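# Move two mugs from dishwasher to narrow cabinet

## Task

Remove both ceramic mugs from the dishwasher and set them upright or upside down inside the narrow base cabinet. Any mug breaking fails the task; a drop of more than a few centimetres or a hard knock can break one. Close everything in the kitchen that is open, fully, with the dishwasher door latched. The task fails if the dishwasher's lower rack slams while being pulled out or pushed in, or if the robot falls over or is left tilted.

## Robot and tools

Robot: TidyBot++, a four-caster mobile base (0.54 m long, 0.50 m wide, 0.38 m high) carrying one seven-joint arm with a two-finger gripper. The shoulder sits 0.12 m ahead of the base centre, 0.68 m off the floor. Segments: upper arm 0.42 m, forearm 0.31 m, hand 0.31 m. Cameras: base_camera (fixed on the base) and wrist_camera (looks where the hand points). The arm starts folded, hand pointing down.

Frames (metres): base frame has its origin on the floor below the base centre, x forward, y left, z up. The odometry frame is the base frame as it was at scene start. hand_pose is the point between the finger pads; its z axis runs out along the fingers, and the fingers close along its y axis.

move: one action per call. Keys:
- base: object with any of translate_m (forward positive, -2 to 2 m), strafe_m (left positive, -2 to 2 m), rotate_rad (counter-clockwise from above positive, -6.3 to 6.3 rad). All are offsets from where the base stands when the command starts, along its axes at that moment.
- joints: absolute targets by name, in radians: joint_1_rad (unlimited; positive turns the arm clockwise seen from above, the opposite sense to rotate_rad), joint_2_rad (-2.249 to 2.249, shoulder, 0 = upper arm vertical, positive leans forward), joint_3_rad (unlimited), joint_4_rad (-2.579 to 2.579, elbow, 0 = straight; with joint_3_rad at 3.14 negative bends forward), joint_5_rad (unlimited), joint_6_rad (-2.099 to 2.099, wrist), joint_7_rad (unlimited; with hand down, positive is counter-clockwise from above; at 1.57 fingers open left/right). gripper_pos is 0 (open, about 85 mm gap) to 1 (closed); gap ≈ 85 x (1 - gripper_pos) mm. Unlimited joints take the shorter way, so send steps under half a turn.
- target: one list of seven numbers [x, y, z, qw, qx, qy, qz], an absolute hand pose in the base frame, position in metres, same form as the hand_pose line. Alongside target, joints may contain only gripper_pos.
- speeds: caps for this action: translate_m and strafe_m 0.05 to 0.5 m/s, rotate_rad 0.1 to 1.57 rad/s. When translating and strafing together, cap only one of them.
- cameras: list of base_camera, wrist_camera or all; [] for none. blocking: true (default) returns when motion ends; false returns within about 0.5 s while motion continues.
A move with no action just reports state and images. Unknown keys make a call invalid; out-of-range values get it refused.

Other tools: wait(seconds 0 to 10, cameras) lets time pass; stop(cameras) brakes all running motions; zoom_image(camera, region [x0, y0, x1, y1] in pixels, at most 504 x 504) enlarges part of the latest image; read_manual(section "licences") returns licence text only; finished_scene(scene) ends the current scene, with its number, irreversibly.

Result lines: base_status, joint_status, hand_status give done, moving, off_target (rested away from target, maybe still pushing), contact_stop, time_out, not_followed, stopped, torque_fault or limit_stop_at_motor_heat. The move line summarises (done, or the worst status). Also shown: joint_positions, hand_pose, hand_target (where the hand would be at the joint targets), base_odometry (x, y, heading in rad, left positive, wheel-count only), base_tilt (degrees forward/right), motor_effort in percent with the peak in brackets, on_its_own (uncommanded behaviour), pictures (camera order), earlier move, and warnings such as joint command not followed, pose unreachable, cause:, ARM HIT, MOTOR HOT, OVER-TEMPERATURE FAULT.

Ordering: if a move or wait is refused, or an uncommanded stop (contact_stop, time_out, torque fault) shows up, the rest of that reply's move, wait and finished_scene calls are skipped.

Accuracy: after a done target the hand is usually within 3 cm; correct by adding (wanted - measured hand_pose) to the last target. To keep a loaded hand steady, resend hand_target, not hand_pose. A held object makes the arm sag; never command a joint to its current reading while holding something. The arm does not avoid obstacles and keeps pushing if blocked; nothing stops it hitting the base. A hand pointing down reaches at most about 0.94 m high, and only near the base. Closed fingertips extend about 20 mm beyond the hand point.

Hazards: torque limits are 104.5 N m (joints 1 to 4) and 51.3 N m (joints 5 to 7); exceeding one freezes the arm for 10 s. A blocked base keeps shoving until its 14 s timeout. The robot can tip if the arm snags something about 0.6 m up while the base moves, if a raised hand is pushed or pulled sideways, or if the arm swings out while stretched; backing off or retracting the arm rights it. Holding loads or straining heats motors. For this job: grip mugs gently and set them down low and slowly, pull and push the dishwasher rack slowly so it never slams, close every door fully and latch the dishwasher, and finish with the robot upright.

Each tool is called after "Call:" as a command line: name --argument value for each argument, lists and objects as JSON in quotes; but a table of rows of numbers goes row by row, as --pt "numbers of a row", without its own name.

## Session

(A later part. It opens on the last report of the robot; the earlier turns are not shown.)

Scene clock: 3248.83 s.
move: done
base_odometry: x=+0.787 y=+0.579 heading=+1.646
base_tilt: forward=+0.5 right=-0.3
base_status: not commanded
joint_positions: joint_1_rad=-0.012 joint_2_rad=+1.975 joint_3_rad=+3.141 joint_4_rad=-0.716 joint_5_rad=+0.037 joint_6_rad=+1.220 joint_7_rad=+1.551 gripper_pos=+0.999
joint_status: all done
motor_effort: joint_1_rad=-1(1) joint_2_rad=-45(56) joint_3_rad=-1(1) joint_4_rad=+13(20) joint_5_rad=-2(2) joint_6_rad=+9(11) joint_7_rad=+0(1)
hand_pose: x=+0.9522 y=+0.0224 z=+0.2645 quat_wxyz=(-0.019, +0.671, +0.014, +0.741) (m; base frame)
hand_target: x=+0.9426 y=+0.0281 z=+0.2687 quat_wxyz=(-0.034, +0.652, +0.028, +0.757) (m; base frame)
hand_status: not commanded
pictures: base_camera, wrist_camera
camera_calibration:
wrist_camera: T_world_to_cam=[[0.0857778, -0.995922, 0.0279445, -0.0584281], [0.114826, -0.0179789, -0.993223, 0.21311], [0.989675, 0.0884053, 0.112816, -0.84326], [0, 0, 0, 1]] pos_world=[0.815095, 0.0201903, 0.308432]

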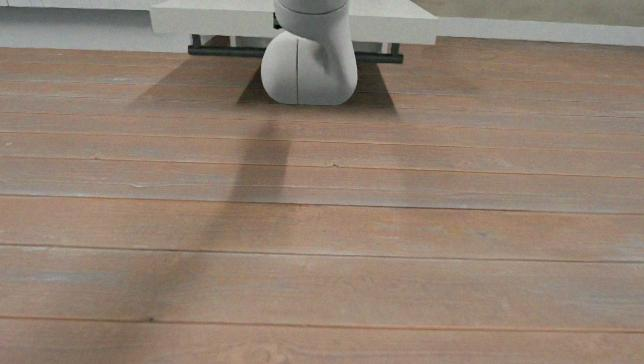

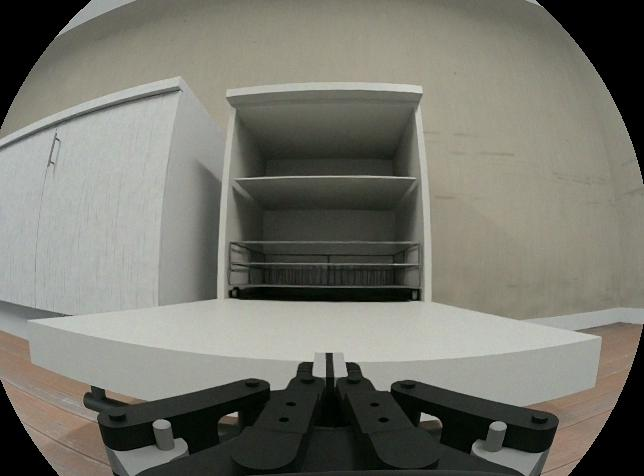

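Call:
move

Scene clock: 3272.10 s.
base_odometry: x=+0.787 y=+0.579 heading=+1.646
base_tilt: forward=+0.5 right=-0.3
base_status: not commanded
joint_positions: joint_1_rad=-0.012 joint_2_rad=+1.975 joint_3_rad=+3.141 joint_4_rad=-0.716 joint_5_rad=+0.037 joint_6_rad=+1.221 joint_7_rad=+1.551 gripper_pos=+0.999
joint_status: all done
motor_effort: joint_1_rad=-1(1) joint_2_rad=-45(56) joint_3_rad=-1(1) joint_4_rad=+13(20) joint_5_rad=-1(2) joint_6_rad=+9(11) joint_7_rad=+0(1)
hand_pose: x=+0.9521 y=+0.0224 z=+0.2646 quat_wxyz=(-0.019, +0.671, +0.014, +0.741) (m; base frame)
hand_target: x=+0.9426 y=+0.0281 z=+0.2687 quat_wxyz=(-0.034, +0.652, +0.028, +0.757) (m; base frame)
hand_status: not commanded
pictures: base_camera, wrist_camera
camera_calibration:
wrist_camera: T_world_to_cam=[[0.0857756, -0.995924, 0.0278904, -0.0584125], [0.115423, -0.0178718, -0.993156, 0.212701], [0.989606, 0.0884077, 0.11342, -0.8434], [0, 0, 0, 1]] pos_world=[0.815093, 0.02019, 0.308532]

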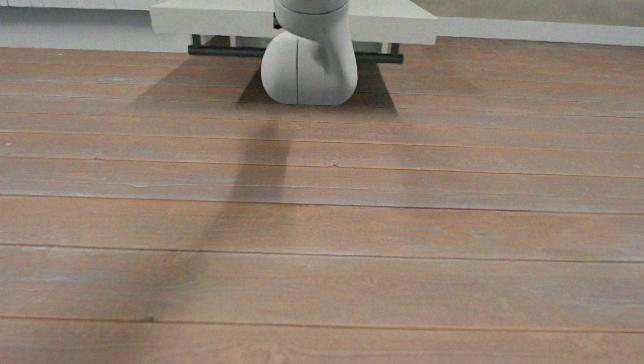

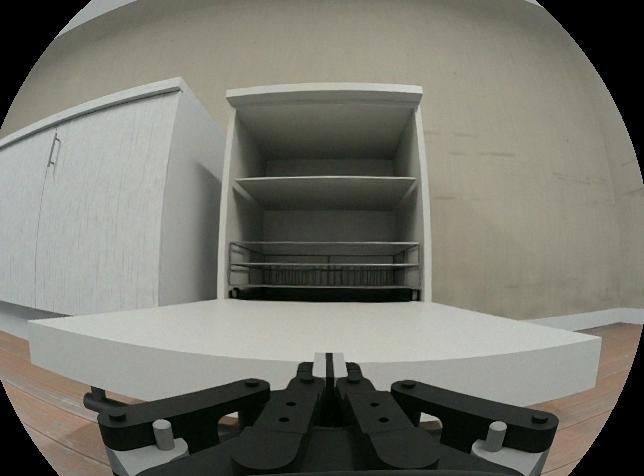

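Call:
move --joints '{"joint_2_rad": 2.21}'

Scene clock: 3293.57 s.
move: done
base_odometry: x=+0.787 y=+0.579 heading=+1.646
base_tilt: forward=+0.6 right=-0.4
base_status: not commanded
joint_positions: joint_1_rad=-0.012 joint_2_rad=+2.201 joint_3_rad=+3.141 joint_4_rad=-0.710 joint_5_rad=+0.037 joint_6_rad=+1.228 joint_7_rad=+1.551 gripper_pos=+0.999
joint_status: all done
motor_effort: joint_1_rad=-1(1) joint_2_rad=-37(45) joint_3_rad=-1(1) joint_4_rad=+9(13) joint_5_rad=-1(2) joint_6_rad=+10(11) joint_7_rad=+0(1)
hand_pose: x=+0.8398 y=+0.0211 z=+0.0930 quat_wxyz=(-0.020, +0.746, +0.013, +0.666) (m; base frame)
hand_target: x=+0.8384 y=+0.0281 z=+0.1061 quat_wxyz=(-0.036, +0.728, +0.024, +0.685) (m; base frame)
hand_status: not commanded
pictures: base_camera, wrist_camera
camera_calibration:
wrist_camera: T_world_to_cam=[[0.0900639, -0.995869, 0.0115127, -0.0473807], [-0.0969987, -0.0202758, -0.995078, 0.233815], [0.991201, 0.0885038, -0.0984242, -0.694229], [0, 0, 0, 1]] pos_world=[0.715068, 0.0189977, 0.16488]

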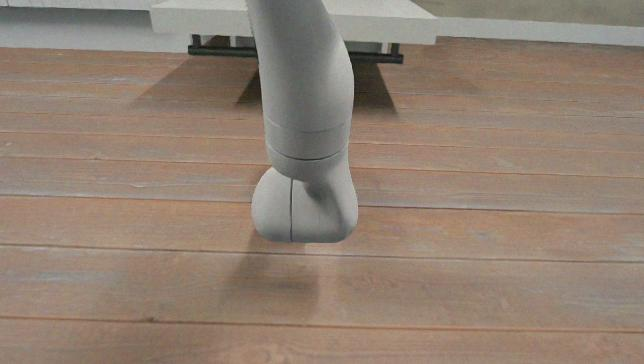

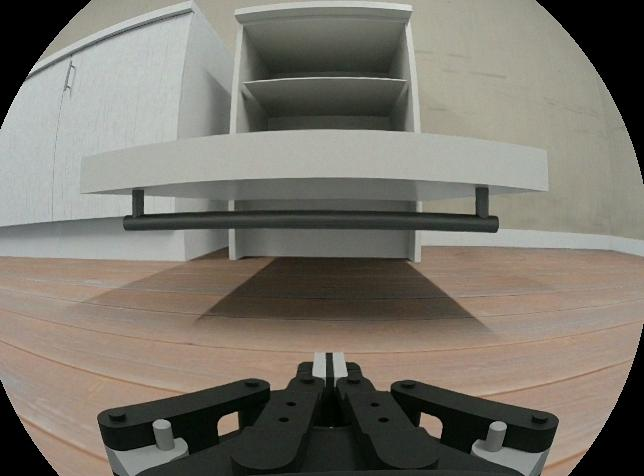

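Call:
move --base '{"translate_m": 0.2}' --speeds '{"translate_m": 0.1}'

Scene clock: 3330.33 s.
move: done
base_odometry: x=+0.772 y=+0.778 heading=+1.646
base_tilt: forward=+0.6 right=-0.4
base_status: done
joint_positions: joint_1_rad=-0.012 joint_2_rad=+2.201 joint_3_rad=+3.141 joint_4_rad=-0.710 joint_5_rad=+0.037 joint_6_rad=+1.228 joint_7_rad=+1.551 gripper_pos=+0.999
joint_status: not commanded
motor_effort: joint_1_rad=-1(2) joint_2_rad=-37(40) joint_3_rad=-1(1) joint_4_rad=+9(11) joint_5_rad=-2(2) joint_6_rad=+10(10) joint_7_rad=+0(1)
hand_pose: x=+0.8400 y=+0.0211 z=+0.0933 quat_wxyz=(-0.020, +0.745, +0.013, +0.666) (m; base frame)
hand_target: x=+0.8384 y=+0.0281 z=+0.1061 quat_wxyz=(-0.036, +0.728, +0.024, +0.685) (m; base frame)
hand_status: not commanded
pictures: base_camera, wrist_camera
camera_calibration:
wrist_camera: T_world_to_cam=[[0.0900612, -0.995869, 0.0115496, -0.0474051], [-0.0965026, -0.0202682, -0.995126, 0.233687], [0.99125, 0.0885077, -0.0979294, -0.694522], [0, 0, 0, 1]] pos_world=[0.715266, 0.0189977, 0.165081]

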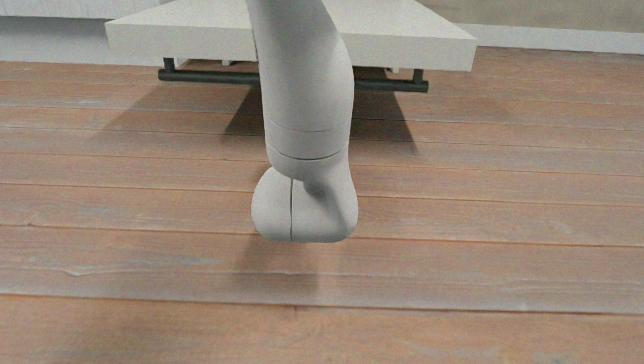

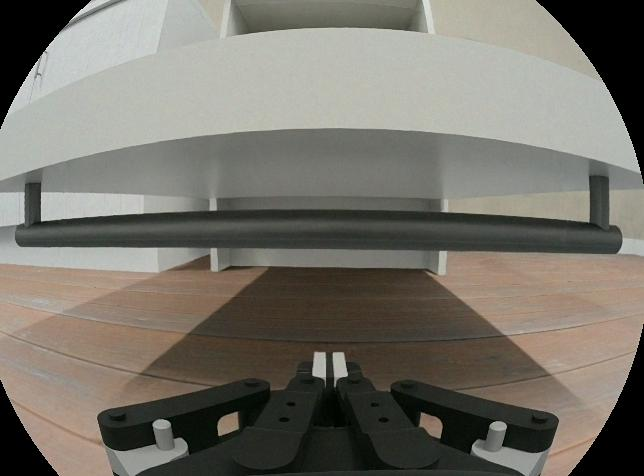

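Call:
move --base '{"translate_m": 0.08}' --speeds '{"translate_m": 0.06}'

Scene clock: 3341.47 s.
move: done
base_odometry: x=+0.766 y=+0.858 heading=+1.647
base_tilt: forward=+0.6 right=-0.3
base_status: done
joint_positions: joint_1_rad=-0.012 joint_2_rad=+2.200 joint_3_rad=+3.141 joint_4_rad=-0.710 joint_5_rad=+0.037 joint_6_rad=+1.228 joint_7_rad=+1.551 gripper_pos=+0.999
joint_status: not commanded
motor_effort: joint_1_rad=+0(2) joint_2_rad=-37(40) joint_3_rad=-1(1) joint_4_rad=+9(10) joint_5_rad=-1(2) joint_6_rad=+9(10) joint_7_rad=+0(1)
hand_pose: x=+0.8401 y=+0.0211 z=+0.0934 quat_wxyz=(-0.020, +0.745, +0.013, +0.666) (m; base frame)
hand_target: x=+0.8384 y=+0.0281 z=+0.1061 quat_wxyz=(-0.036, +0.728, +0.024, +0.685) (m; base frame)
hand_status: not commanded
pictures: base_camera, wrist_camera
camera_calibration:
wrist_camera: T_world_to_cam=[[0.0899627, -0.995878, 0.0115761, -0.0473492], [-0.0964046, -0.0202762, -0.995136, 0.233728], [0.991268, 0.0884091, -0.0978313, -0.694639], [0, 0, 0, 1]] pos_world=[0.715366, 0.0189976, 0.165182]

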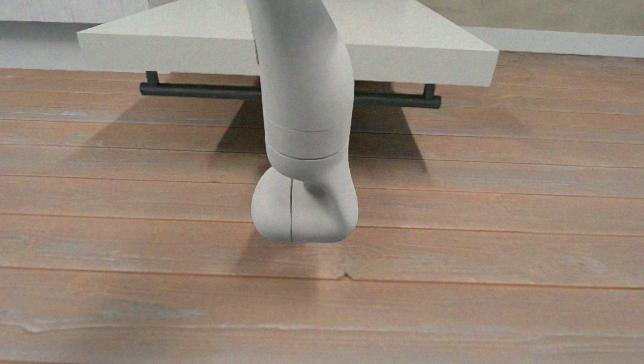

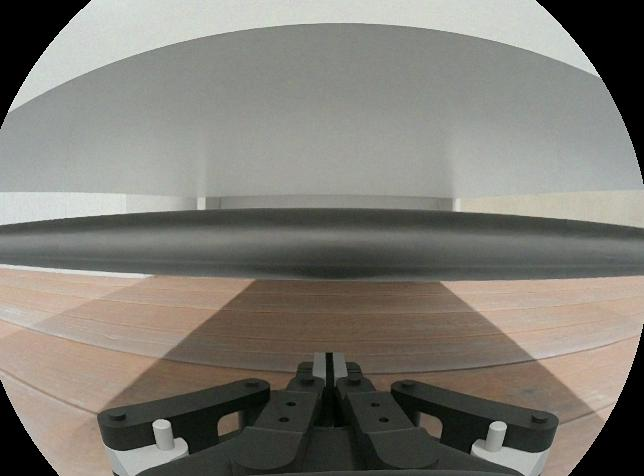

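Call:
move --joints '{"joint_2_rad": 2.15, "joint_4_rad": -0.80, "joint_6_rad": 1.36}'

Scene clock: 3360.70 s.
move: done
base_odometry: x=+0.766 y=+0.858 heading=+1.647
base_tilt: forward=+0.5 right=-0.4
base_status: not commanded
joint_positions: joint_1_rad=-0.012 joint_2_rad=+2.157 joint_3_rad=+3.141 joint_4_rad=-0.787 joint_5_rad=+0.037 joint_6_rad=+1.299 joint_7_rad=+1.551 gripper_pos=+0.999
joint_status: all done
motor_effort: joint_1_rad=-1(1) joint_2_rad=-37(39) joint_3_rad=-1(1) joint_4_rad=+9(10) joint_5_rad=-2(2) joint_6_rad=+9(10) joint_7_rad=+0(0)
hand_pose: x=+0.8411 y=+0.0214 z=+0.1176 quat_wxyz=(-0.021, +0.733, +0.012, +0.680) (m; base frame)
hand_target: x=+0.8410 y=+0.0287 z=+0.1367 quat_wxyz=(-0.039, +0.714, +0.023, +0.699) (m; base frame)
hand_status: not commanded
pictures: base_camera, wrist_camera
camera_calibration:
wrist_camera: T_world_to_cam=[[0.090087, -0.995863, 0.0118591, -0.0475891], [-0.0595202, -0.0172697, -0.998078, 0.227218], [0.994154, 0.089208, -0.0608298, -0.700135], [0, 0, 0, 1]] pos_world=[0.713853, 0.0189894, 0.184757]

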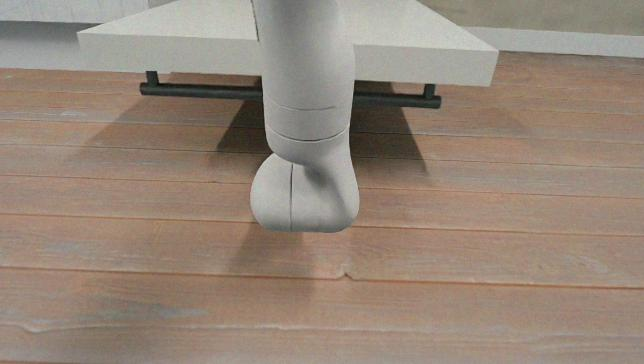

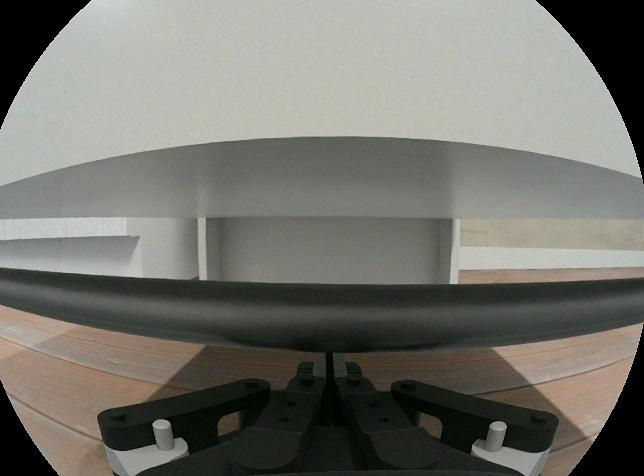

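Call:
move --joints '{"joint_2_rad": 2.10, "joint_4_rad": -0.885, "joint_6_rad": 1.418}'

Scene clock: 3373.20 s.
move: done
base_odometry: x=+0.766 y=+0.858 heading=+1.647
base_tilt: forward=+0.6 right=-0.3
base_status: not commanded
joint_positions: joint_1_rad=-0.012 joint_2_rad=+2.117 joint_3_rad=+3.141 joint_4_rad=-0.874 joint_5_rad=+0.037 joint_6_rad=+1.348 joint_7_rad=+1.551 gripper_pos=+0.999
joint_status: all done
motor_effort: joint_1_rad=-1(1) joint_2_rad=-39(40) joint_3_rad=-1(1) joint_4_rad=+8(10) joint_5_rad=-1(2) joint_6_rad=+10(12) joint_7_rad=+0(1)
hand_pose: x=+0.8355 y=+0.0214 z=+0.1295 quat_wxyz=(-0.022, +0.732, +0.012, +0.680) (m; base frame)
hand_target: x=+0.8413 y=+0.0290 z=+0.1599 quat_wxyz=(-0.041, +0.706, +0.022, +0.707) (m; base frame)
hand_status: not commanded
pictures: base_camera, wrist_camera
camera_calibration:
wrist_camera: T_world_to_cam=[[0.0904598, -0.995848, 0.0101569, -0.0472393], [-0.0582512, -0.0154721, -0.998182, 0.237642], [0.994195, 0.0897037, -0.0594089, -0.693961], [0, 0, 0, 1]] pos_world=[0.708049, 0.0188845, 0.196462]

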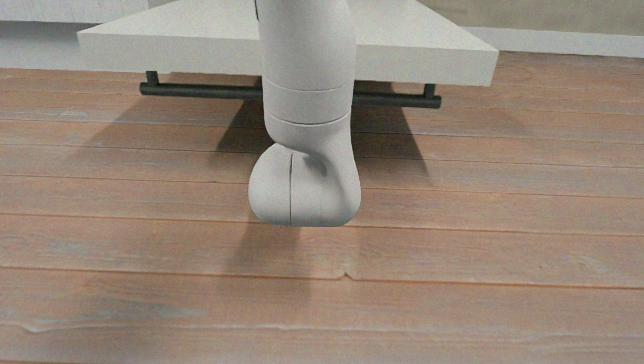

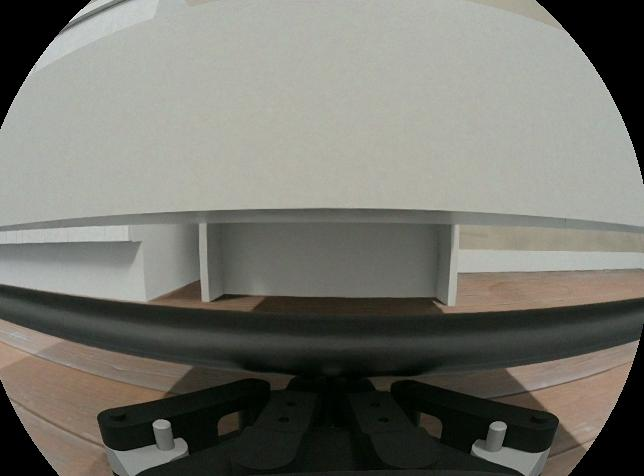

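Call:
move --joints '{"joint_2_rad": 2.035, "joint_4_rad": -0.972, "joint_6_rad": 1.482}'

Scene clock: 3384.13 s.
move: off_target
base_odometry: x=+0.766 y=+0.858 heading=+1.647
base_tilt: forward=+0.6 right=-0.4
base_status: not commanded
joint_positions: joint_1_rad=-0.012 joint_2_rad=+2.080 joint_3_rad=+3.141 joint_4_rad=-0.973 joint_5_rad=+0.037 joint_6_rad=+1.385 joint_7_rad=+1.551 gripper_pos=+0.999
joint_status: joint_2_rad off_target (ended at +2.080, target +2.035); joint_6_rad off_target (ended at +1.385, target +1.482); the others done
motor_effort: joint_1_rad=-1(1) joint_2_rad=-44(44) joint_3_rad=-1(1) joint_4_rad=+11(12) joint_5_rad=+0(2) joint_6_rad=+15(16) joint_7_rad=+0(1)
hand_pose: x=+0.8236 y=+0.0214 z=+0.1334 quat_wxyz=(-0.022, +0.741, +0.011, +0.671) (m; base frame)
hand_target: x=+0.8471 y=+0.0292 z=+0.1960 quat_wxyz=(-0.043, +0.691, +0.021, +0.722) (m; base frame)
hand_status: not commanded
pictures: base_camera, wrist_camera
camera_calibration:
wrist_camera: T_world_to_cam=[[0.0908908, -0.995837, 0.00683379, -0.0461215], [-0.0825168, -0.0143696, -0.996486, 0.260563], [0.992436, 0.0900076, -0.0834794, -0.677353], [0, 0, 0, 1]] pos_world=[0.697923, 0.0187816, 0.203418]

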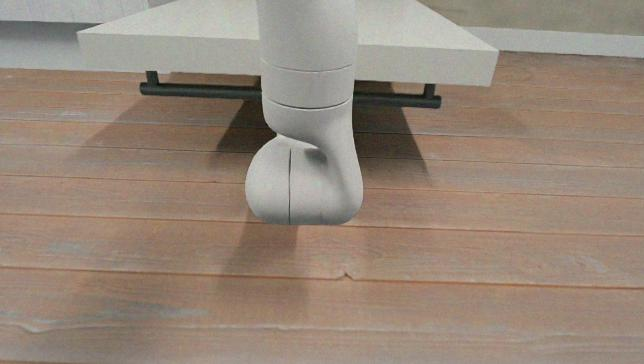

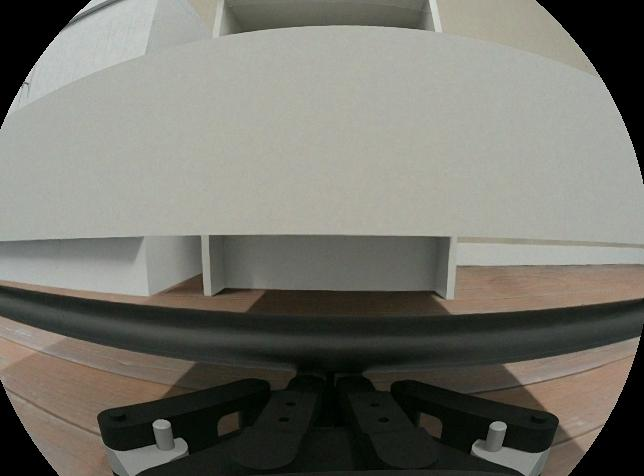

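Call:
move --base '{"translate_m": 0.025}' --speeds '{"translate_m": 0.06}'

Call:
move --joints '{"joint_2_rad": 1.99, "joint_4_rad": -0.99, "joint_6_rad": 1.53}'

Scene clock: 3401.10 s.
move: done
base_odometry: x=+0.764 y=+0.883 heading=+1.647
base_tilt: forward=+0.6 right=-0.3
base_status: done
joint_positions: joint_1_rad=-0.012 joint_2_rad=+2.081 joint_3_rad=+3.141 joint_4_rad=-0.995 joint_5_rad=+0.037 joint_6_rad=+1.394 joint_7_rad=+1.551 gripper_pos=+0.999
joint_status: not commanded
motor_effort: joint_1_rad=-1(2) joint_2_rad=-48(51) joint_3_rad=-1(1) joint_4_rad=+12(14) joint_5_rad=+0(2) joint_6_rad=+16(18) joint_7_rad=+0(1)
hand_pose: x=+0.8157 y=+0.0212 z=+0.1282 quat_wxyz=(-0.022, +0.745, +0.011, +0.666) (m; base frame)
hand_target: x=+0.8471 y=+0.0292 z=+0.1960 quat_wxyz=(-0.043, +0.691, +0.021, +0.722) (m; base frame)
hand_status: not commanded
pictures: base_camera, wrist_camera
camera_calibration:
wrist_camera: T_world_to_cam=[[0.0908556, -0.995849, 0.00540329, -0.0453458], [-0.0961745, -0.0141745, -0.995264, 0.265751], [0.991209, 0.0899056, -0.0970632, -0.667049], [0, 0, 0, 1]] pos_world=[0.690864, 0.0185808, 0.199991]

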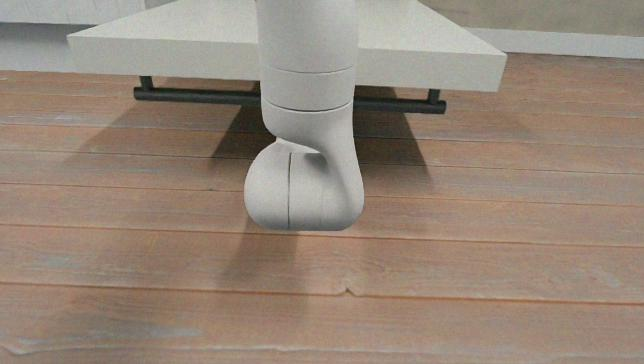

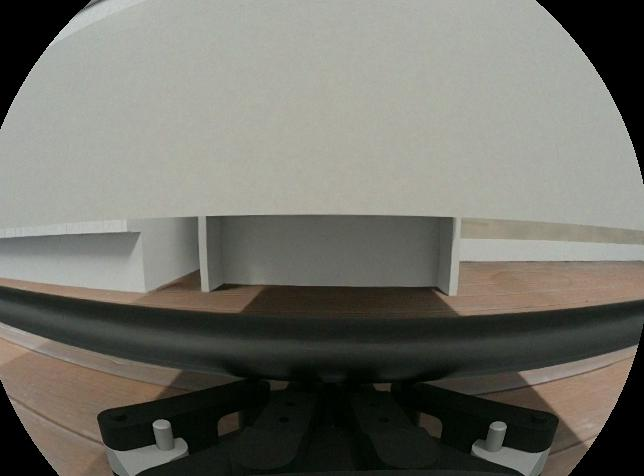

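Scene clock: 3401.83 s.
move: off_target
base_odometry: x=+0.764 y=+0.883 heading=+1.647
base_tilt: forward=+0.5 right=-0.4
base_status: not commanded
joint_positions: joint_1_rad=-0.012 joint_2_rad=+2.070 joint_3_rad=+3.141 joint_4_rad=-1.016 joint_5_rad=+0.037 joint_6_rad=+1.416 joint_7_rad=+1.551 gripper_pos=+0.999
joint_status: joint_2_rad off_target (ended at +2.070, target +1.990); joint_6_rad off_target (ended at +1.416, target +1.530); the others done
motor_effort: joint_1_rad=-1(2) joint_2_rad=-52(52) joint_3_rad=-1(2) joint_4_rad=+13(14) joint_5_rad=-1(3) joint_6_rad=+17(20) joint_7_rad=+0(0)
hand_pose: x=+0.8152 y=+0.0213 z=+0.1356 quat_wxyz=(-0.023, +0.741, +0.011, +0.671) (m; base frame)
hand_target: x=+0.8617 y=+0.0293 z=+0.2376 quat_wxyz=(-0.044, +0.663, +0.021, +0.747) (m; base frame)
hand_status: not commanded
pictures: base_camera, wrist_camera
camera_calibration:
wrist_camera: T_world_to_cam=[[0.0908057, -0.995853, 0.00556023, -0.0452571], [-0.0845069, -0.0132686, -0.996335, 0.263677], [0.992277, 0.090003, -0.0853613, -0.668298], [0, 0, 0, 1]] pos_world=[0.689529, 0.0185781, 0.205915]

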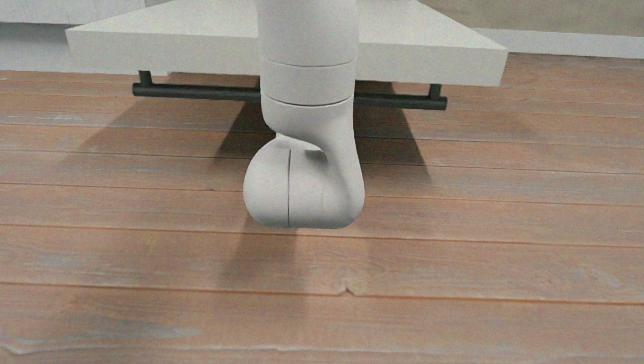

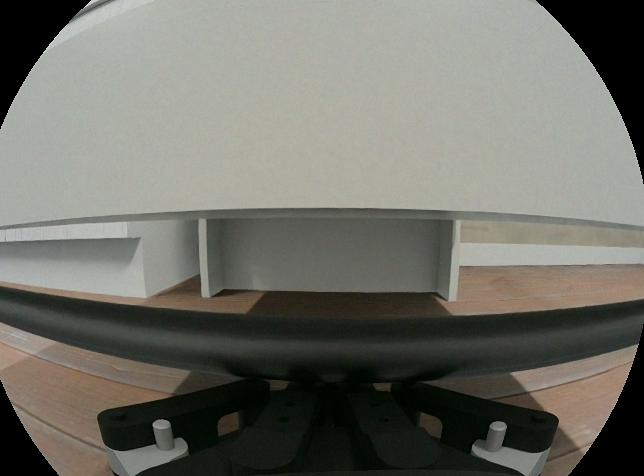

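Call:
move --joints '{"joint_2_rad": 1.945, "joint_4_rad": -1.055, "joint_6_rad": 1.585}'

Call:
move --joints '{"joint_2_rad": 1.90, "joint_4_rad": -1.12, "joint_6_rad": 1.64}'

Scene clock: 3410.60 s.
move: off_target
base_odometry: x=+0.764 y=+0.883 heading=+1.647
base_tilt: forward=+0.6 right=-0.4
base_status: not commanded
joint_positions: joint_1_rad=-0.012 joint_2_rad=+2.033 joint_3_rad=+3.141 joint_4_rad=-1.084 joint_5_rad=+0.037 joint_6_rad=+1.468 joint_7_rad=+1.551 gripper_pos=+0.999
joint_status: joint_2_rad off_target (ended at +2.033, target +1.945); joint_6_rad off_target (ended at +1.468, target +1.585); the others done
motor_effort: joint_1_rad=-1(3) joint_2_rad=-52(53) joint_3_rad=-1(2) joint_4_rad=+14(14) joint_5_rad=-1(2) joint_6_rad=+18(21) joint_7_rad=+0(0)
hand_pose: x=+0.8133 y=+0.0213 z=+0.1556 quat_wxyz=(-0.023, +0.734, +0.010, +0.679) (m; base frame)
hand_target: x=+0.8613 y=+0.0293 z=+0.2649 quat_wxyz=(-0.045, +0.650, +0.021, +0.758) (m; base frame)
hand_status: not commanded
pictures: base_camera, wrist_camera
camera_calibration:
wrist_camera: T_world_to_cam=[[0.0907329, -0.995861, 0.00527958, -0.0450505], [-0.0635204, -0.0110778, -0.997919, 0.266591], [0.993847, 0.0902088, -0.0642627, -0.669361], [0, 0, 0, 1]] pos_world=[0.686265, 0.0184715, 0.223259]

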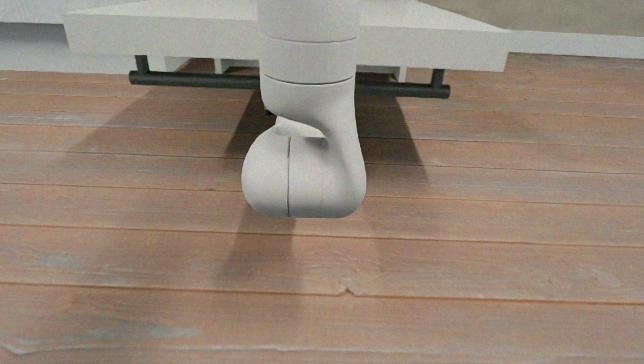

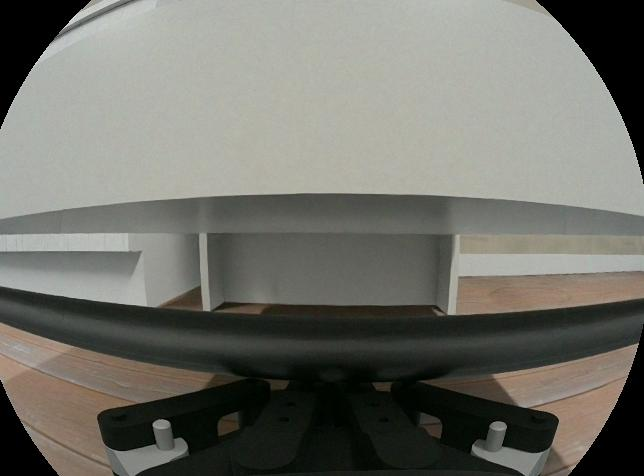

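Scene clock: 3411.50 s.
move: off_target
base_odometry: x=+0.764 y=+0.883 heading=+1.647
base_tilt: forward=+0.6 right=-0.4
base_status: not commanded
joint_positions: joint_1_rad=-0.012 joint_2_rad=+1.991 joint_3_rad=+3.141 joint_4_rad=-1.151 joint_5_rad=+0.037 joint_6_rad=+1.524 joint_7_rad=+1.551 gripper_pos=+0.999
joint_status: joint_2_rad off_target (ended at +1.991, target +1.900); joint_6_rad off_target (ended at +1.524, target +1.640); the others done
motor_effort: joint_1_rad=+0(2) joint_2_rad=-53(54) joint_3_rad=-2(2) joint_4_rad=+14(15) joint_5_rad=-2(2) joint_6_rad=+18(20) joint_7_rad=-1(1)
hand_pose: x=+0.8136 y=+0.0213 z=+0.1810 quat_wxyz=(-0.024, +0.724, +0.010, +0.690) (m; base frame)
hand_target: x=+0.8597 y=+0.0293 z=+0.2926 quat_wxyz=(-0.047, +0.636, +0.020, +0.770) (m; base frame)
hand_status: not commanded
pictures: base_camera, wrist_camera
camera_calibration:
wrist_camera: T_world_to_cam=[[0.0905474, -0.995876, 0.00567358, -0.0451852], [-0.0328138, -0.0086773, -0.999424, 0.267099], [0.995351, 0.0903091, -0.0334642, -0.674851], [0, 0, 0, 1]] pos_world=[0.68457, 0.018264, 0.244618]

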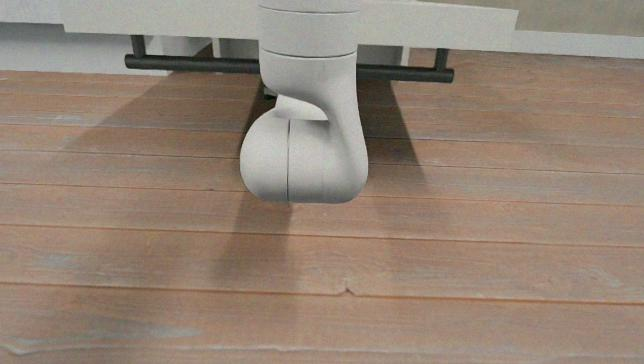

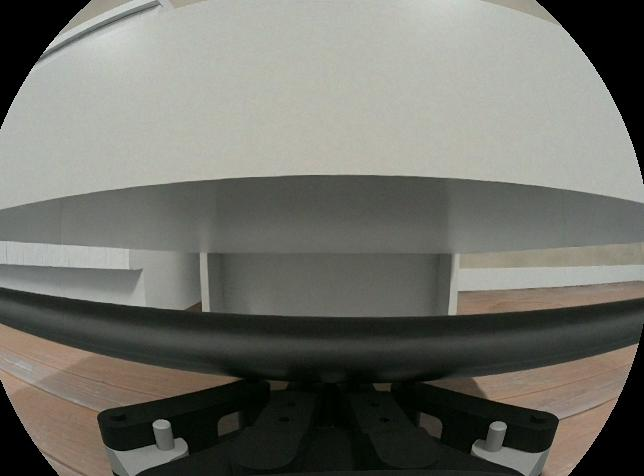

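Call:
move --joints '{"joint_2_rad": 1.842, "joint_4_rad": -1.20, "joint_6_rad": 1.688}' --cameras '["base_camera"]'

Call:
move --joints '{"joint_2_rad": 1.783, "joint_4_rad": -1.2835, "joint_6_rad": 1.735}'

Scene clock: 3421.47 s.
move: off_target
base_odometry: x=+0.764 y=+0.883 heading=+1.647
base_tilt: forward=+0.6 right=-0.3
base_status: not commanded
joint_positions: joint_1_rad=-0.012 joint_2_rad=+1.929 joint_3_rad=+3.141 joint_4_rad=-1.232 joint_5_rad=+0.037 joint_6_rad=+1.573 joint_7_rad=+1.551 gripper_pos=+0.999
joint_status: joint_2_rad off_target (ended at +1.929, target +1.842); joint_6_rad off_target (ended at +1.573, target +1.688); the others done
motor_effort: joint_1_rad=+0(2) joint_2_rad=-53(54) joint_3_rad=-2(2) joint_4_rad=+12(14) joint_5_rad=-1(3) joint_6_rad=+17(20) joint_7_rad=-1(1)
hand_pose: x=+0.8178 y=+0.0213 z=+0.2147 quat_wxyz=(-0.025, +0.713, +0.010, +0.701) (m; base frame)
hand_target: x=+0.8584 y=+0.0291 z=+0.3231 quat_wxyz=(-0.048, +0.626, +0.019, +0.778) (m; base frame)
hand_status: not commanded
pictures: base_camera

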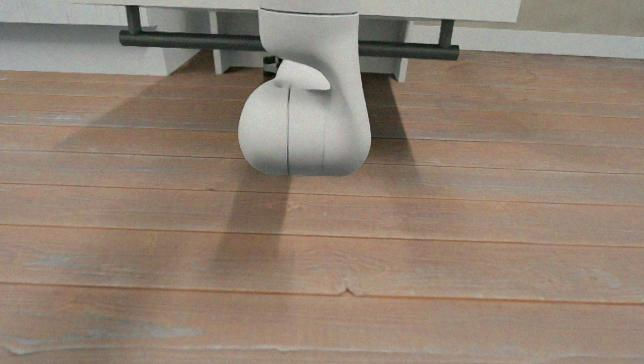

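Scene clock: 3422.50 s.
move: off_target
base_odometry: x=+0.764 y=+0.883 heading=+1.647
base_tilt: forward=+0.6 right=-0.3
base_status: not commanded
joint_positions: joint_1_rad=-0.012 joint_2_rad=+1.861 joint_3_rad=+3.141 joint_4_rad=-1.308 joint_5_rad=+0.037 joint_6_rad=+1.628 joint_7_rad=+1.551 gripper_pos=+0.999
joint_status: joint_2_rad off_target (ended at +1.861, target +1.783); joint_6_rad off_target (ended at +1.628, target +1.735); the others done
motor_effort: joint_1_rad=+0(2) joint_2_rad=-51(54) joint_3_rad=-1(2) joint_4_rad=+11(13) joint_5_rad=-1(2) joint_6_rad=+16(20) joint_7_rad=+0(1)
hand_pose: x=+0.8242 y=+0.0213 z=+0.2562 quat_wxyz=(-0.025, +0.697, +0.009, +0.717) (m; base frame)
hand_target: x=+0.8551 y=+0.0289 z=+0.3534 quat_wxyz=(-0.049, +0.618, +0.018, +0.785) (m; base frame)
hand_status: not commanded
pictures: base_camera, wrist_camera
camera_calibration:
wrist_camera: T_world_to_cam=[[0.0897508, -0.995934, 0.00779032, -0.0464232], [0.0437431, -0.00387257, -0.999035, 0.279412], [0.995003, 0.090005, 0.0432177, -0.702191], [0, 0, 0, 1]] pos_world=[0.690626, 0.0180482, 0.309851]

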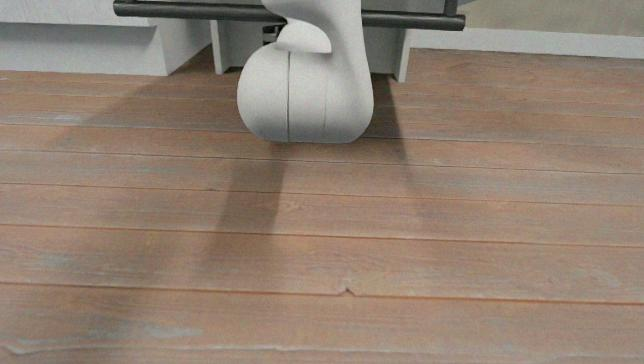

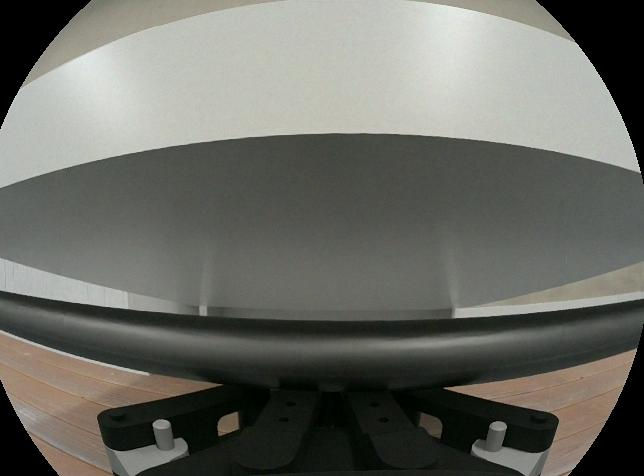

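Call:
move --joints '{"joint_2_rad": 1.69, "joint_4_rad": -1.396, "joint_6_rad": 1.76}' --cameras '["wrist_camera"]'

Call:
move --joints '{"joint_2_rad": 1.628, "joint_4_rad": -1.456, "joint_6_rad": 1.755}'

Scene clock: 3431.33 s.
move: off_target
base_odometry: x=+0.764 y=+0.883 heading=+1.647
base_tilt: forward=+0.6 right=-0.3
base_status: not commanded
joint_positions: joint_1_rad=-0.011 joint_2_rad=+1.764 joint_3_rad=+3.141 joint_4_rad=-1.415 joint_5_rad=+0.037 joint_6_rad=+1.662 joint_7_rad=+1.551 gripper_pos=+0.999
joint_status: joint_2_rad off_target (ended at +1.764, target +1.690); joint_6_rad off_target (ended at +1.662, target +1.760); the others done
motor_effort: joint_1_rad=-1(3) joint_2_rad=-52(54) joint_3_rad=-2(3) joint_4_rad=+11(12) joint_5_rad=-1(2) joint_6_rad=+15(20) joint_7_rad=+0(1)
hand_pose: x=+0.8308 y=+0.0212 z=+0.3040 quat_wxyz=(-0.026, +0.688, +0.009, +0.726) (m; base frame)
hand_target: x=+0.8550 y=+0.0288 z=+0.3933 quat_wxyz=(-0.050, +0.615, +0.017, +0.787) (m; base frame)
hand_status: not commanded
pictures: wrist_camera
camera_calibration:
wrist_camera: T_world_to_cam=[[0.0892392, -0.995975, 0.00842646, -0.0473113], [0.0687933, -0.00227658, -0.997628, 0.305622], [0.993632, 0.0896072, 0.0683132, -0.717215], [0, 0, 0, 1]] pos_world=[0.695845, 0.0178425, 0.354291]

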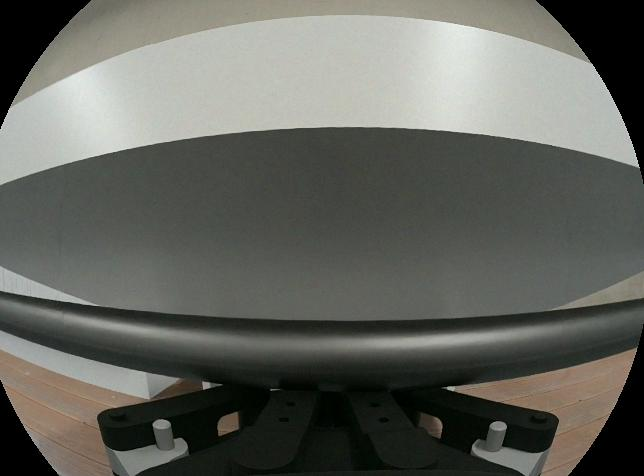

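Scene clock: 3432.23 s.
move: off_target
base_odometry: x=+0.764 y=+0.883 heading=+1.647
base_tilt: forward=+0.7 right=-0.3
base_status: not commanded
joint_positions: joint_1_rad=-0.011 joint_2_rad=+1.696 joint_3_rad=+3.141 joint_4_rad=-1.473 joint_5_rad=+0.037 joint_6_rad=+1.673 joint_7_rad=+1.551 gripper_pos=+0.999
joint_status: joint_2_rad off_target (ended at +1.696, target +1.628); the others done
motor_effort: joint_1_rad=-1(3) joint_2_rad=-52(54) joint_3_rad=-1(3) joint_4_rad=+10(12) joint_5_rad=-1(2) joint_6_rad=+15(21) joint_7_rad=+0(1)
hand_pose: x=+0.8379 y=+0.0211 z=+0.3384 quat_wxyz=(-0.026, +0.680, +0.009, +0.733) (m; base frame)
hand_target: x=+0.8581 y=+0.0288 z=+0.4184 quat_wxyz=(-0.050, +0.617, +0.017, +0.786) (m; base frame)
hand_status: not commanded
pictures: base_camera, wrist_camera
camera_calibration:
wrist_camera: T_world_to_cam=[[0.0889056, -0.995994, 0.00962014, -0.0484621], [0.0890091, -0.00167525, -0.996029, 0.321927], [0.992055, 0.0894089, 0.0885035, -0.732241], [0, 0, 0, 1]] pos_world=[0.702078, 0.0177402, 0.38592]

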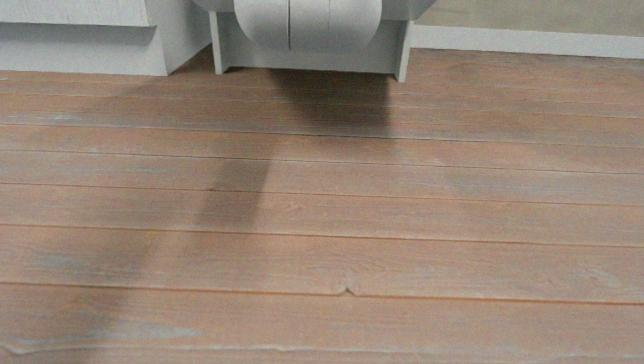

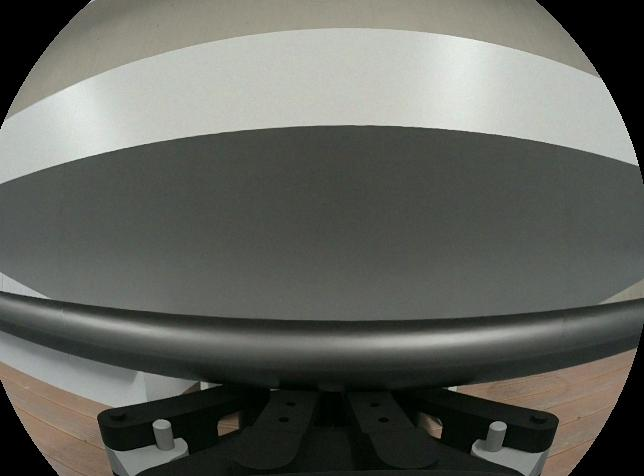

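Call:
move --joints '{"joint_2_rad": 1.55, "joint_4_rad": -1.515, "joint_6_rad": 1.735}' --cameras '["wrist_camera"]'

Call:
move --joints '{"joint_2_rad": 1.475, "joint_4_rad": -1.573, "joint_6_rad": 1.713}' --cameras '["wrist_camera"]'

Scene clock: 3438.27 s.
move: off_target
base_odometry: x=+0.764 y=+0.883 heading=+1.647
base_tilt: forward=+0.6 right=-0.3
base_status: not commanded
joint_positions: joint_1_rad=-0.011 joint_2_rad=+1.612 joint_3_rad=+3.141 joint_4_rad=-1.527 joint_5_rad=+0.037 joint_6_rad=+1.673 joint_7_rad=+1.551 gripper_pos=+0.999
joint_status: joint_2_rad off_target (ended at +1.612, target +1.550); the others done
motor_effort: joint_1_rad=-1(3) joint_2_rad=-51(55) joint_3_rad=-2(3) joint_4_rad=+10(11) joint_5_rad=-1(2) joint_6_rad=+14(23) joint_7_rad=+0(1)
hand_pose: x=+0.8495 y=+0.0209 z=+0.3827 quat_wxyz=(-0.025, +0.669, +0.009, +0.743) (m; base frame)
hand_target: x=+0.8648 y=+0.0289 z=+0.4512 quat_wxyz=(-0.049, +0.617, +0.018, +0.785) (m; base frame)
hand_status: not commanded
pictures: wrist_camera
camera_calibration:
wrist_camera: T_world_to_cam=[[0.0882195, -0.99603, 0.0119275, -0.0503513], [0.118778, -0.00137002, -0.99292, 0.338565], [0.988994, 0.0890116, 0.118185, -0.756375], [0, 0, 0, 1]] pos_world=[0.712278, 0.0176386, 0.426161]

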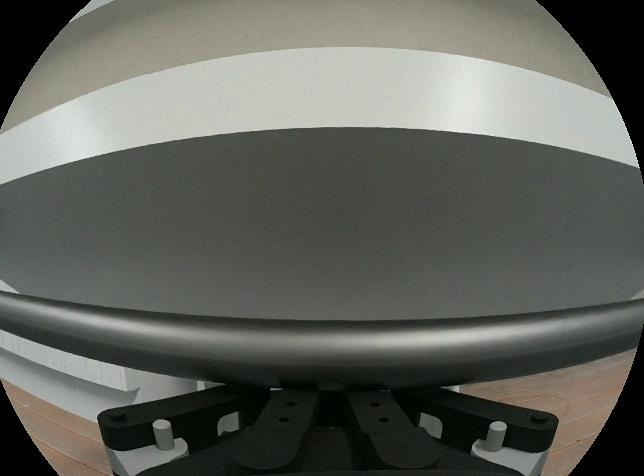

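Scene clock: 3439.27 s.
move: off_target
base_odometry: x=+0.764 y=+0.883 heading=+1.647
base_tilt: forward=+0.5 right=-0.3
base_status: not commanded
joint_positions: joint_1_rad=-0.011 joint_2_rad=+1.544 joint_3_rad=+3.141 joint_4_rad=-1.583 joint_5_rad=+0.037 joint_6_rad=+1.656 joint_7_rad=+1.551 gripper_pos=+0.999
joint_status: joint_2_rad off_target (ended at +1.544, target +1.475); the others done
motor_effort: joint_1_rad=-3(3) joint_2_rad=-52(56) joint_3_rad=-3(3) joint_4_rad=+10(11) joint_5_rad=+0(1) joint_6_rad=+18(21) joint_7_rad=+0(1)
hand_pose: x=+0.8538 y=+0.0209 z=+0.4102 quat_wxyz=(-0.025, +0.671, +0.009, +0.741) (m; base frame)
hand_target: x=+0.8686 y=+0.0290 z=+0.4817 quat_wxyz=(-0.049, +0.619, +0.018, +0.784) (m; base frame)
hand_status: not commanded
pictures: wrist_camera
camera_calibration:
wrist_camera: T_world_to_cam=[[0.0881813, -0.996029, 0.0122813, -0.0512056], [0.114916, -0.00207474, -0.993373, 0.368822], [0.989454, 0.0890083, 0.114277, -0.762602], [0, 0, 0, 1]] pos_world=[0.716691, 0.0176408, 0.454155]

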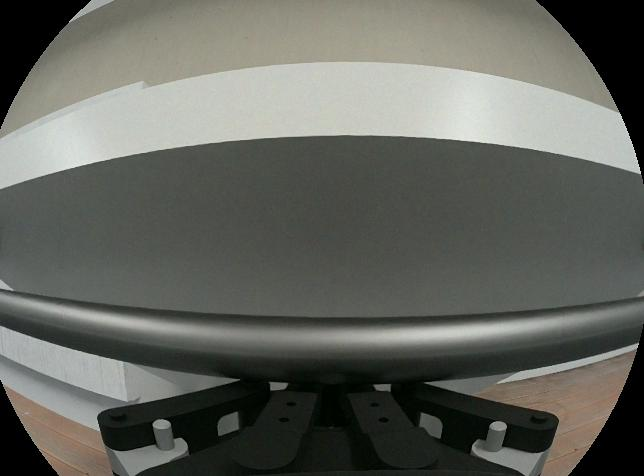

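Call:
move --joints '{"joint_2_rad": 1.42, "joint_4_rad": -1.625, "joint_6_rad": 1.713}' --base '{"translate_m": 0.01}' --speeds '{"translate_m": 0.06}' --cameras '["wrist_camera"]'

Call:
move --joints '{"joint_2_rad": 1.363, "joint_4_rad": -1.677, "joint_6_rad": 1.713}' --base '{"translate_m": 0.01}' --speeds '{"translate_m": 0.06}' --cameras '["wrist_camera"]'

Scene clock: 3457.03 s.
move: off_target
base_odometry: x=+0.763 y=+0.893 heading=+1.648
base_tilt: forward=+0.6 right=-0.4
base_status: done
joint_positions: joint_1_rad=-0.010 joint_2_rad=+1.494 joint_3_rad=+3.141 joint_4_rad=-1.633 joint_5_rad=+0.037 joint_6_rad=+1.650 joint_7_rad=+1.551 gripper_pos=+0.999
joint_status: joint_2_rad off_target (ended at +1.494, target +1.420); the others done
motor_effort: joint_1_rad=-3(3) joint_2_rad=-53(55) joint_3_rad=-3(3) joint_4_rad=+9(12) joint_5_rad=+0(2) joint_6_rad=+20(22) joint_7_rad=-1(1)
hand_pose: x=+0.8526 y=+0.0206 z=+0.4291 quat_wxyz=(-0.025, +0.673, +0.009, +0.739) (m; base frame)
hand_target: x=+0.8665 y=+0.0290 z=+0.5056 quat_wxyz=(-0.049, +0.618, +0.018, +0.785) (m; base frame)
hand_status: not commanded
pictures: wrist_camera
camera_calibration:
wrist_camera: T_world_to_cam=[[0.0878272, -0.996064, 0.0119576, -0.0511627], [0.108411, -0.00237502, -0.994103, 0.393591], [0.990219, 0.0886056, 0.107776, -0.761438], [0, 0, 0, 1]] pos_world=[0.715814, 0.0174411, 0.473946]

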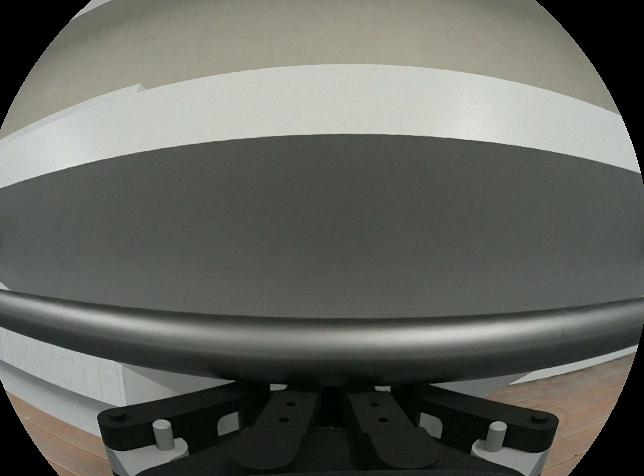

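Scene clock: 3458.00 s.
move: off_target
base_odometry: x=+0.762 y=+0.903 heading=+1.648
base_tilt: forward=+0.7 right=-0.3
base_status: done
joint_positions: joint_1_rad=-0.010 joint_2_rad=+1.439 joint_3_rad=+3.141 joint_4_rad=-1.685 joint_5_rad=+0.037 joint_6_rad=+1.646 joint_7_rad=+1.551 gripper_pos=+0.999
joint_status: joint_2_rad off_target (ended at +1.439, target +1.363); the others done
motor_effort: joint_1_rad=-2(3) joint_2_rad=-53(56) joint_3_rad=-3(3) joint_4_rad=+9(12) joint_5_rad=+0(2) joint_6_rad=+19(23) joint_7_rad=-1(1)
hand_pose: x=+0.8512 y=+0.0204 z=+0.4520 quat_wxyz=(-0.025, +0.673, +0.009, +0.739) (m; base frame)
hand_target: x=+0.8634 y=+0.0290 z=+0.5309 quat_wxyz=(-0.048, +0.616, +0.019, +0.786) (m; base frame)
hand_status: not commanded
pictures: wrist_camera
camera_calibration:
wrist_camera: T_world_to_cam=[[0.0876189, -0.996081, 0.0120549, -0.051422], [0.107523, -0.00257405, -0.994199, 0.417279], [0.990334, 0.0884068, 0.106876, -0.762247], [0, 0, 0, 1]] pos_world=[0.714517, 0.0172414, 0.496944]

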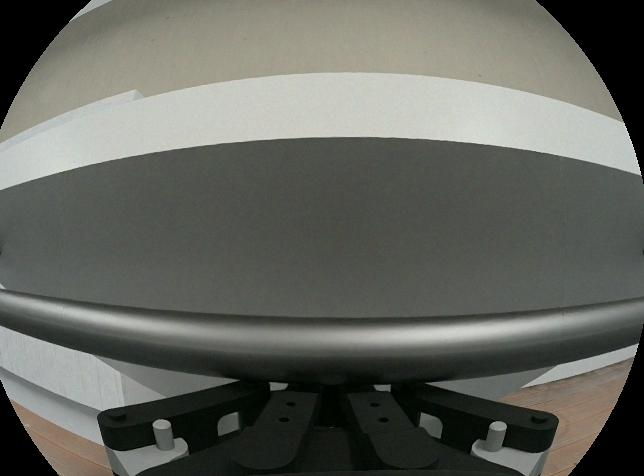

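Call:
move --joints '{"joint_2_rad": 1.30, "joint_4_rad": -1.726, "joint_6_rad": 1.70}' --base '{"translate_m": 0.0125}' --speeds '{"translate_m": 0.06}' --cameras '["wrist_camera"]'

Call:
move --joints '{"joint_2_rad": 1.238, "joint_4_rad": -1.775, "joint_6_rad": 1.689}' --base '{"translate_m": 0.0125}' --speeds '{"translate_m": 0.06}' --cameras '["wrist_camera"]'

Scene clock: 3465.60 s.
move: off_target
base_odometry: x=+0.761 y=+0.916 heading=+1.649
base_tilt: forward=+0.6 right=-0.3
base_status: done
joint_positions: joint_1_rad=-0.010 joint_2_rad=+1.379 joint_3_rad=+3.141 joint_4_rad=-1.736 joint_5_rad=+0.037 joint_6_rad=+1.635 joint_7_rad=+1.551 gripper_pos=+0.999
joint_status: joint_2_rad off_target (ended at +1.379, target +1.300); the others done
motor_effort: joint_1_rad=-2(3) joint_2_rad=-54(56) joint_3_rad=-2(3) joint_4_rad=+10(13) joint_5_rad=+0(1) joint_6_rad=+20(22) joint_7_rad=-1(1)
hand_pose: x=+0.8500 y=+0.0202 z=+0.4759 quat_wxyz=(-0.025, +0.674, +0.009, +0.738) (m; base frame)
hand_target: x=+0.8614 y=+0.0291 z=+0.5574 quat_wxyz=(-0.048, +0.615, +0.019, +0.787) (m; base frame)
hand_status: not commanded
pictures: wrist_camera
camera_calibration:
wrist_camera: T_world_to_cam=[[0.0874973, -0.996089, 0.0123108, -0.0517627], [0.104951, -0.00307187, -0.994473, 0.443438], [0.990621, 0.0883057, 0.104272, -0.762589], [0, 0, 0, 1]] pos_world=[0.713426, 0.0171428, 0.52114]

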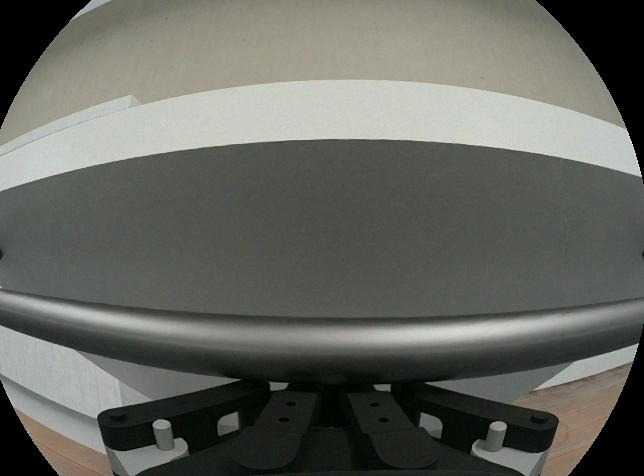

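Scene clock: 3466.57 s.
move: off_target
base_odometry: x=+0.760 y=+0.928 heading=+1.649
base_tilt: forward=+0.6 right=-0.3
base_status: done
joint_positions: joint_1_rad=-0.009 joint_2_rad=+1.321 joint_3_rad=+3.141 joint_4_rad=-1.786 joint_5_rad=+0.037 joint_6_rad=+1.624 joint_7_rad=+1.551 gripper_pos=+0.999
joint_status: joint_2_rad off_target (ended at +1.321, target +1.238); the others done
motor_effort: joint_1_rad=-1(3) joint_2_rad=-55(57) joint_3_rad=-2(3) joint_4_rad=+11(13) joint_5_rad=+0(2) joint_6_rad=+19(24) joint_7_rad=+0(1)
hand_pose: x=+0.8472 y=+0.0200 z=+0.4986 quat_wxyz=(-0.024, +0.676, +0.009, +0.737) (m; base frame)
hand_target: x=+0.8576 y=+0.0291 z=+0.5834 quat_wxyz=(-0.048, +0.615, +0.019, +0.787) (m; base frame)
hand_status: not commanded
pictures: wrist_camera
camera_calibration:
wrist_camera: T_world_to_cam=[[0.0872931, -0.996105, 0.0124609, -0.0519474], [0.101276, -0.00356992, -0.994852, 0.469612], [0.991021, 0.0881057, 0.10057, -0.760594], [0, 0, 0, 1]] pos_world=[0.710739, 0.0169441, 0.544335]

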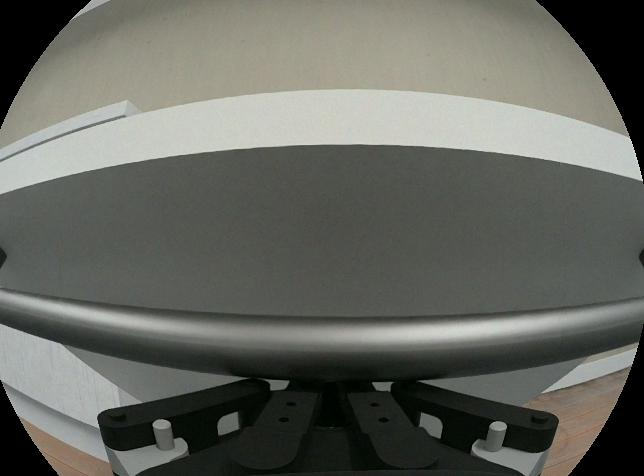

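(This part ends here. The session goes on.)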